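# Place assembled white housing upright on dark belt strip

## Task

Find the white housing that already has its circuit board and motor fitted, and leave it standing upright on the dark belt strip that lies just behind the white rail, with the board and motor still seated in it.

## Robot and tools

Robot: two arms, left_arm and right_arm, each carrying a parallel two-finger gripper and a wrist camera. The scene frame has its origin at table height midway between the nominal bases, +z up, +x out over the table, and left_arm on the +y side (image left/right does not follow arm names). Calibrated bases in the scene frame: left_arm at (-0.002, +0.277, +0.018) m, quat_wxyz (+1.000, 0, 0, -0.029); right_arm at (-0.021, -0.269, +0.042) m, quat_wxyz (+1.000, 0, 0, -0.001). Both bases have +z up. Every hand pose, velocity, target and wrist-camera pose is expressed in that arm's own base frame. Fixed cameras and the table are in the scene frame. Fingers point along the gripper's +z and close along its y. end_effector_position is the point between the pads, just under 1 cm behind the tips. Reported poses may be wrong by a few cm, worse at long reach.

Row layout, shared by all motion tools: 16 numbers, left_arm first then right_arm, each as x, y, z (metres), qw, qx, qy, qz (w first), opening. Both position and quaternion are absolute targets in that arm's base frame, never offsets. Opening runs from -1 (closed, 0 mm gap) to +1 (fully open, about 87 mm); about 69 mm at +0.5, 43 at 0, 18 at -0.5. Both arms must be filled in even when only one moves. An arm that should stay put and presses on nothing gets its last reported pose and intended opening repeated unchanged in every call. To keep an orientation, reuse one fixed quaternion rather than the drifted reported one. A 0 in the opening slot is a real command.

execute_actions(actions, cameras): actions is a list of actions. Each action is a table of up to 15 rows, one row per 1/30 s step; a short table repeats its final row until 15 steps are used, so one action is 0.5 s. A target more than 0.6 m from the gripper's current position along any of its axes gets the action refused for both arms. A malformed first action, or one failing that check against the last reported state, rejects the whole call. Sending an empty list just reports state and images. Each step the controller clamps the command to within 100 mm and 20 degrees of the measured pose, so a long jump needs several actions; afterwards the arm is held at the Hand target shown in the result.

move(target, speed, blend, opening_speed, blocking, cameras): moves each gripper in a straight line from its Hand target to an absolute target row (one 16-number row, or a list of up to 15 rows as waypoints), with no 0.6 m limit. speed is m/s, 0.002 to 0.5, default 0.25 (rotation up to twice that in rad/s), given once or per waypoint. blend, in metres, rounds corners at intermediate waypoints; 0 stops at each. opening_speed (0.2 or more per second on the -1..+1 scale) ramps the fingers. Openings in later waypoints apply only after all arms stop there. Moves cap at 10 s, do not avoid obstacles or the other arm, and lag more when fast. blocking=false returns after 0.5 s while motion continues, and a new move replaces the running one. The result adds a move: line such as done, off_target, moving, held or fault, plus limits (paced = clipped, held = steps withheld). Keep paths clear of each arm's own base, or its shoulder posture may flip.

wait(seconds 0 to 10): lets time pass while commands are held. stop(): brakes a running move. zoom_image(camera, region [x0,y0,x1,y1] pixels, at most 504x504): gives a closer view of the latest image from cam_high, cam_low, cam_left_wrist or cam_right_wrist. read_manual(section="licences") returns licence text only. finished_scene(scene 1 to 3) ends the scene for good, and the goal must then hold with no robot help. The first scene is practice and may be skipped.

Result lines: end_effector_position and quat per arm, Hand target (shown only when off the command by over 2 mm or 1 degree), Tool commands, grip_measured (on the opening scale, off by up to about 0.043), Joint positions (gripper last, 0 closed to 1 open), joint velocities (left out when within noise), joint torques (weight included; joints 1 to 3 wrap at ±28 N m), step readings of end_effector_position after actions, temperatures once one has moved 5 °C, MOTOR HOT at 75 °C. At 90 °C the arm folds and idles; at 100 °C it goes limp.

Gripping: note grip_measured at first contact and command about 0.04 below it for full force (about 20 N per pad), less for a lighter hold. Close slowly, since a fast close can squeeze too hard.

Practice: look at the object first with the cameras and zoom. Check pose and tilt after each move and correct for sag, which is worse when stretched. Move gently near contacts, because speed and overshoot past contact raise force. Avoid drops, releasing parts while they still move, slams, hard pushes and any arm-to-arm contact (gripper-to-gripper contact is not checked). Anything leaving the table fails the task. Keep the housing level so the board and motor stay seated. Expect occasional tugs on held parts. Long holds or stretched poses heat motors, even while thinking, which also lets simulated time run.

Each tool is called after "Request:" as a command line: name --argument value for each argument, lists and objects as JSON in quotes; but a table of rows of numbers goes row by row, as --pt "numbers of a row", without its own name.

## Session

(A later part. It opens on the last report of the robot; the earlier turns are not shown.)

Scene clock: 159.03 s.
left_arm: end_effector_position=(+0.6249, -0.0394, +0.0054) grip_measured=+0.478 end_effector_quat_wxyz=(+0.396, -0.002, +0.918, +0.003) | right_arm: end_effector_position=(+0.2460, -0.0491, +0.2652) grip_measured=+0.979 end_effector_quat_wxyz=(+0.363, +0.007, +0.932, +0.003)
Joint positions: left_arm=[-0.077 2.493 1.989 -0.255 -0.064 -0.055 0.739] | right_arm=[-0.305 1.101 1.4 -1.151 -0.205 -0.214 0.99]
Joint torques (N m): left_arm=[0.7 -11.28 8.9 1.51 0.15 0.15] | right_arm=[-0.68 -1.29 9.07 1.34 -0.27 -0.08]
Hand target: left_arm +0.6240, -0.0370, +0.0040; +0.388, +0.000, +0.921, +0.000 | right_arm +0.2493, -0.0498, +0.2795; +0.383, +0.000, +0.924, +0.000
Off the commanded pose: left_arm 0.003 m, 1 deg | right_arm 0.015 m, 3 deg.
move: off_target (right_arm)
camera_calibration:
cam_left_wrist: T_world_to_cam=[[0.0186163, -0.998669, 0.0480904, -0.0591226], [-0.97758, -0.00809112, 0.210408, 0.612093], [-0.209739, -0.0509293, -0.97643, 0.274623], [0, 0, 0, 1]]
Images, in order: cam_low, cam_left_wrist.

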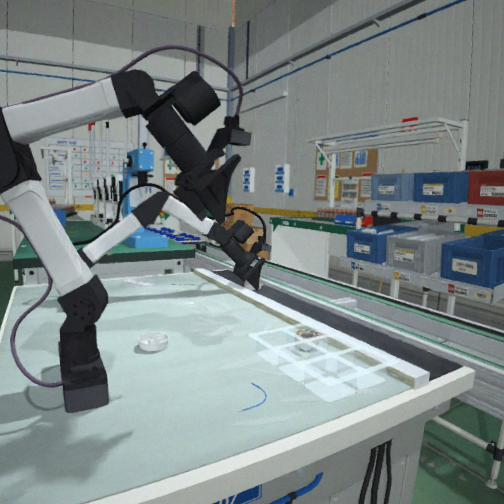

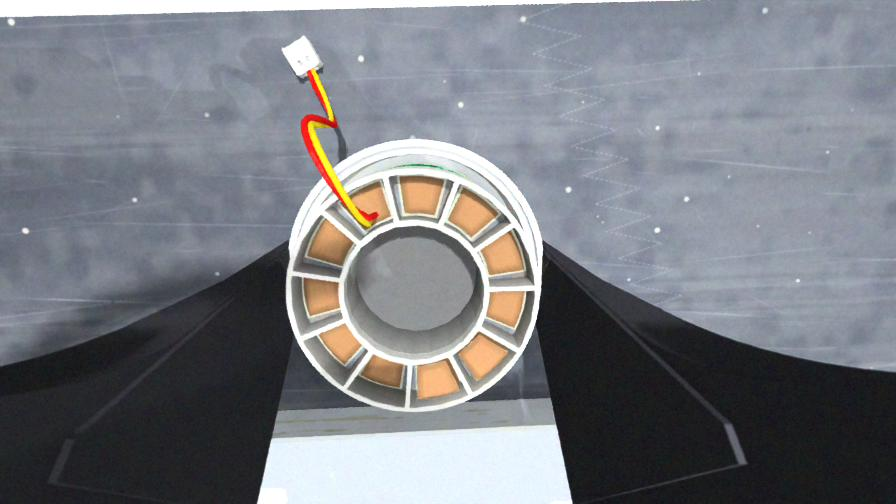

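Request:
move --target '[0.623,-0.037,0.004,0.374,0,0.9274,0,0.25,0.2496,-0.0499,0.2797,0.3827,0,0.9239,0,1]' --speed 0.02 --cameras '["cam_left_wrist"]'

Scene clock: 165.23 s.
left_arm: end_effector_position=(+0.6210, -0.0393, +0.0058) grip_measured=+0.478 end_effector_quat_wxyz=(+0.377, -0.001, +0.926, +0.004) | right_arm: end_effector_position=(+0.2460, -0.0491, +0.2652) grip_measured=+0.979 end_effector_quat_wxyz=(+0.363, +0.007, +0.932, +0.003)
Joint positions: left_arm=[-0.077 2.505 2.037 -0.33 -0.063 -0.055 0.739] | right_arm=[-0.305 1.101 1.4 -1.151 -0.205 -0.214 0.99]
Joint torques (N m): left_arm=[0.81 -10.67 9.36 1.58 0.16 0.14] | right_arm=[-0.61 -1.42 8.99 1.35 -0.27 -0.09]
Hand target: left_arm +0.6228, -0.0369, +0.0039; +0.374, +0.000, +0.927, +0.000 | right_arm +0.2493, -0.0498, +0.2795; +0.383, +0.000, +0.924, +0.000
Off the commanded pose: left_arm 0.004 m, 1 deg | right_arm 0.015 m, 3 deg.
move: off_target (right_arm)
camera_calibration:
cam_left_wrist: T_world_to_cam=[[0.0196314, -0.998789, 0.045106, -0.0595834], [-0.968581, -0.00781185, 0.248575, 0.602398], [-0.247922, -0.0485687, -0.967562, 0.297915], [0, 0, 0, 1]]
Images, in order: cam_left_wrist.

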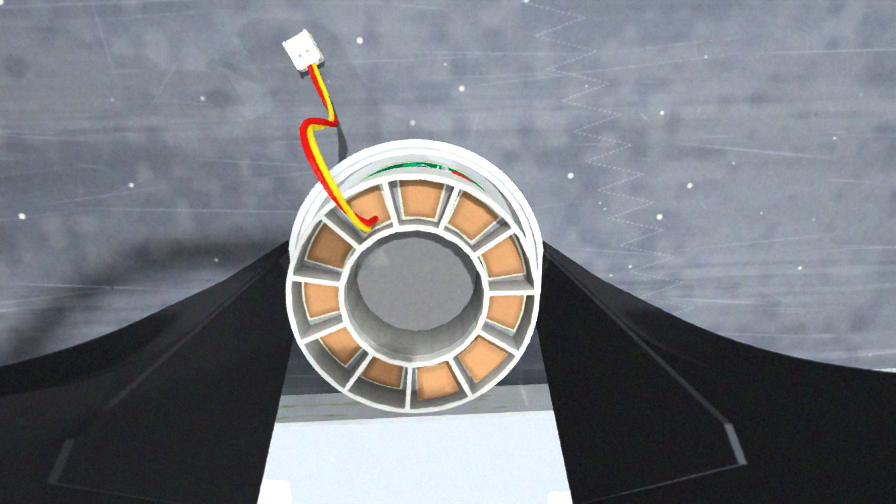

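Request:
move --pt "0.623 -0.037 0.005 0.382 0 0.9242 0 0.25 0.2496 -0.0499 0.2797 0.3827 0 0.9239 0 1" --pt "0.623 -0.037 0.005 0.382 0 0.9242 0 1 0.2496 -0.0499 0.2797 0.3827 0 0.9239 0 1" --speed 0.02 --opening_speed 0.3 --cameras '["cam_low","cam_left_wrist"]'

Request:
zoom_image --camera "cam_low" --region '[200, 230, 290, 290]'

Scene clock: 173.97 s.
left_arm: end_effector_position=(+0.6222, -0.0395, +0.0067) grip_measured=+1.000 end_effector_quat_wxyz=(+0.380, -0.001, +0.925, +0.004) | right_arm: end_effector_position=(+0.2460, -0.0491, +0.2652) grip_measured=+0.979 end_effector_quat_wxyz=(+0.363, +0.007, +0.932, +0.003)
Joint positions: left_arm=[-0.077 2.505 2.037 -0.325 -0.063 -0.055 1] | right_arm=[-0.305 1.101 1.4 -1.151 -0.205 -0.214 0.99]
Joint torques (N m): left_arm=[0.77 -11.9 6.78 1.93 0.15 0.15] | right_arm=[-0.66 -1.31 9.02 1.34 -0.28 -0.09]
Hand target: left_arm +0.6230, -0.0370, +0.0051; +0.382, +0.000, +0.924, +0.000 | right_arm +0.2493, -0.0498, +0.2795; +0.383, +0.000, +0.924, +0.000
Off the commanded pose: left_arm 0.003 m, 1 deg | right_arm 0.015 m, 3 deg.
move: off_target (right_arm)
camera_calibration:
cam_left_wrist: T_world_to_cam=[[0.0191061, -0.998762, 0.0459294, -0.0594861], [-0.96998, -0.00737756, 0.243071, 0.604257], [-0.242432, -0.0491948, -0.96892, 0.295663], [0, 0, 0, 1]]
Images, in order: cam_low, cam_left_wrist.

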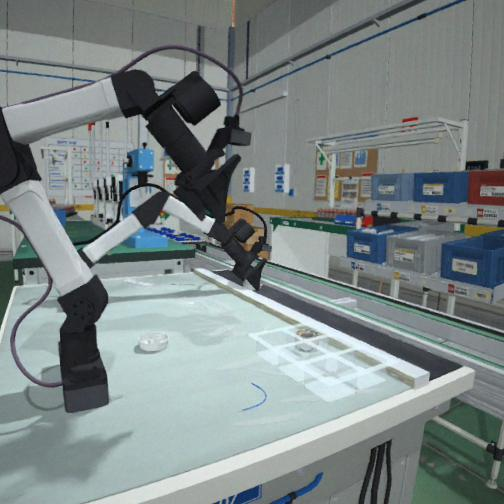

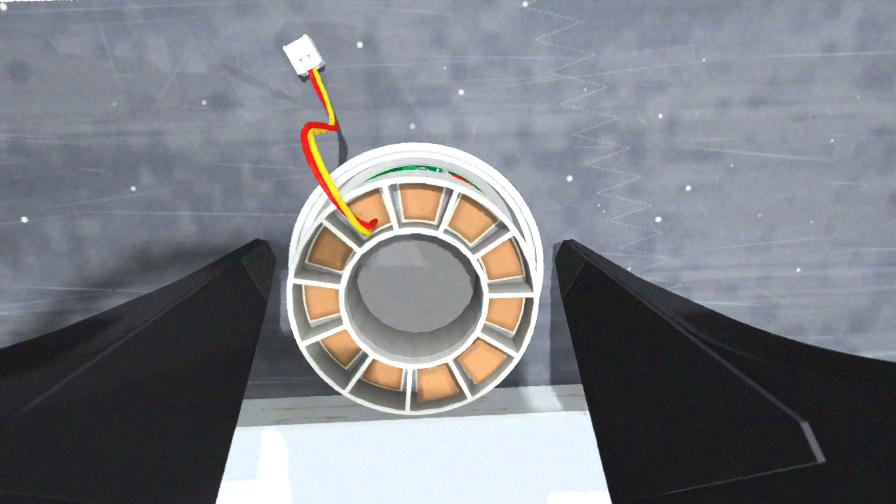

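Scaled by 5.600 from the camera's 504x504 image, which has a finer 720x720 frame.

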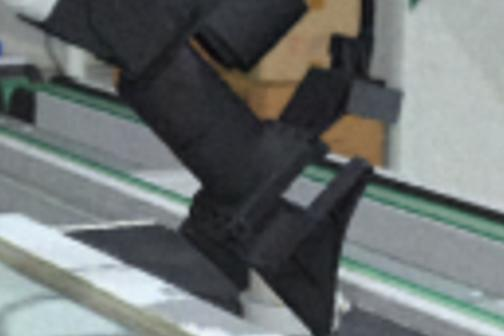

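Request:
move --pt "0.623 -0.037 0.09 0.382 0 0.9242 0 1 0.2496 -0.0499 0.2797 0.3827 0 0.9239 0 1" --pt "0.4 -0.02 0.22 0.382 0 0.9242 0 1 0.2496 -0.0499 0.2797 0.3827 0 0.9239 0 1" --speed '[0.06,0.2]' --blend 0.01

Request:
zoom_image --camera "cam_low" --region '[200, 230, 290, 290]'

Request:
zoom_image --camera "cam_high" --region '[80, 100, 240, 220]'

Scene clock: 181.90 s.
left_arm: end_effector_position=(+0.4024, -0.0214, +0.2190) grip_measured=+1.000 end_effector_quat_wxyz=(+0.382, -0.003, +0.924, +0.004) | right_arm: end_effector_position=(+0.2460, -0.0491, +0.2652) grip_measured=+0.979 end_effector_quat_wxyz=(+0.363, +0.007, +0.932, +0.003)
Joint positions: left_arm=[-0.074 1.53 1.481 -0.741 -0.061 -0.055 1] | right_arm=[-0.305 1.101 1.4 -1.151 -0.205 -0.214 0.99]
Joint torques (N m): left_arm=[0.84 -6.3 6.86 1.77 0.16 0.18] | right_arm=[-0.61 -1.36 9.13 1.36 -0.26 -0.05]
Hand target: left_arm +0.4001, -0.0201, +0.2201; +0.382, +0.000, +0.924, +0.000 | right_arm +0.2493, -0.0498, +0.2795; +0.383, +0.000, +0.924, +0.000
Off the commanded pose: left_arm 0.003 m, 1 deg | right_arm 0.015 m, 3 deg.
move: off_target (right_arm)
camera_calibration:
cam_left_wrist: T_world_to_cam=[[0.0210405, -0.998645, 0.0476062, -0.048108], [-0.970765, -0.00901869, 0.239862, 0.340617], [-0.239108, -0.0512613, -0.969639, 0.447743], [0, 0, 0, 1]]
cam_right_wrist: T_world_to_cam=[[0.00500869, -0.99704, -0.0767176, -0.0229972], [-0.997274, -0.0106279, 0.0730132, 0.253371], [-0.0736124, 0.0761428, -0.994376, 0.424309], [0, 0, 0, 1]]

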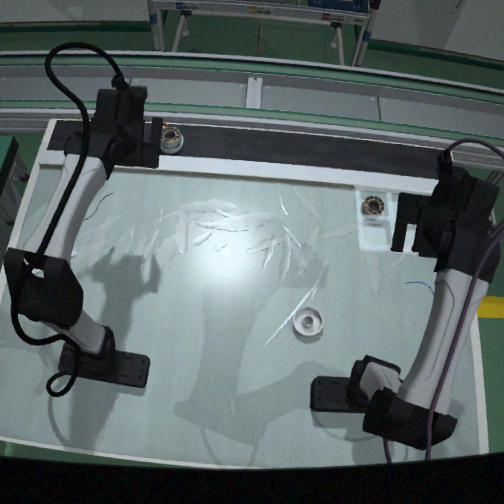

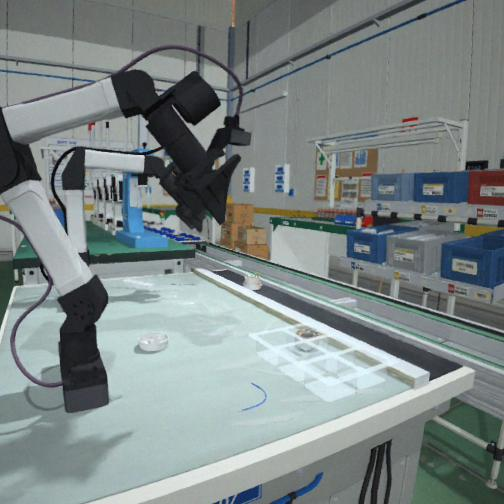

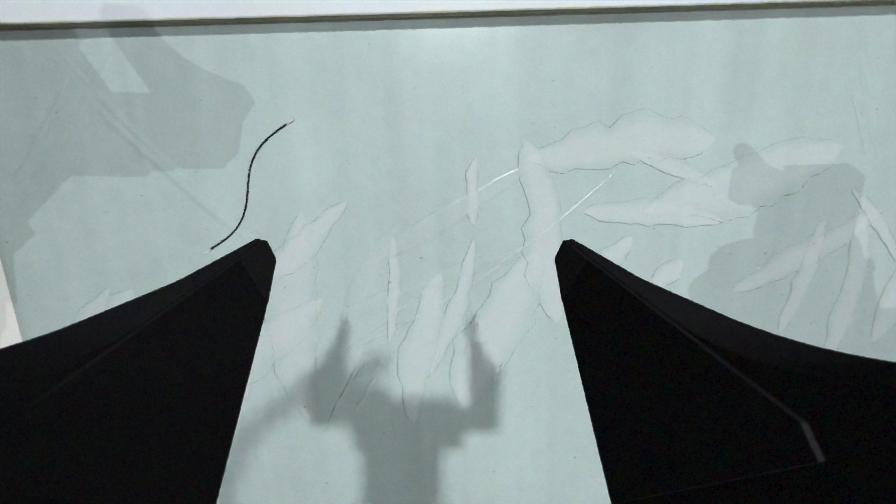

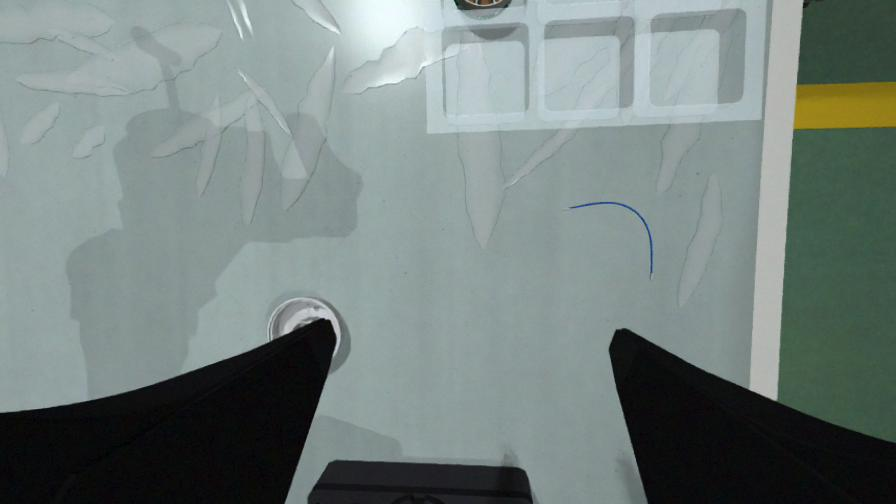

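Scaled by 5.600 from the camera's 504x504 image, which has a finer 720x720 frame.

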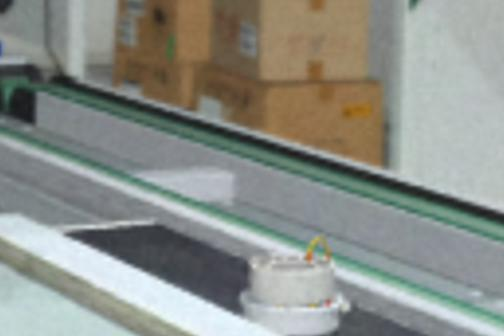

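Scaled by 3.150 from the camera's 504x504 image, which has a finer 720x720 frame.

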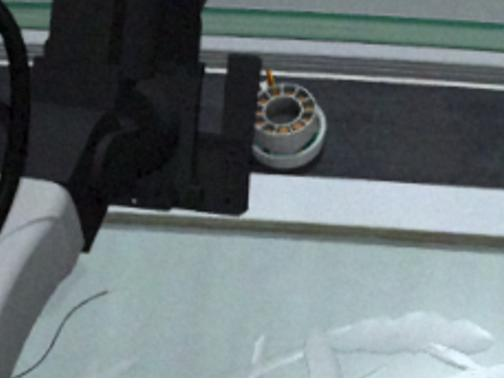

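Standing upright, board and motor in place.

Request:
finished_scene --scene 2

The scene is finished: the task was done.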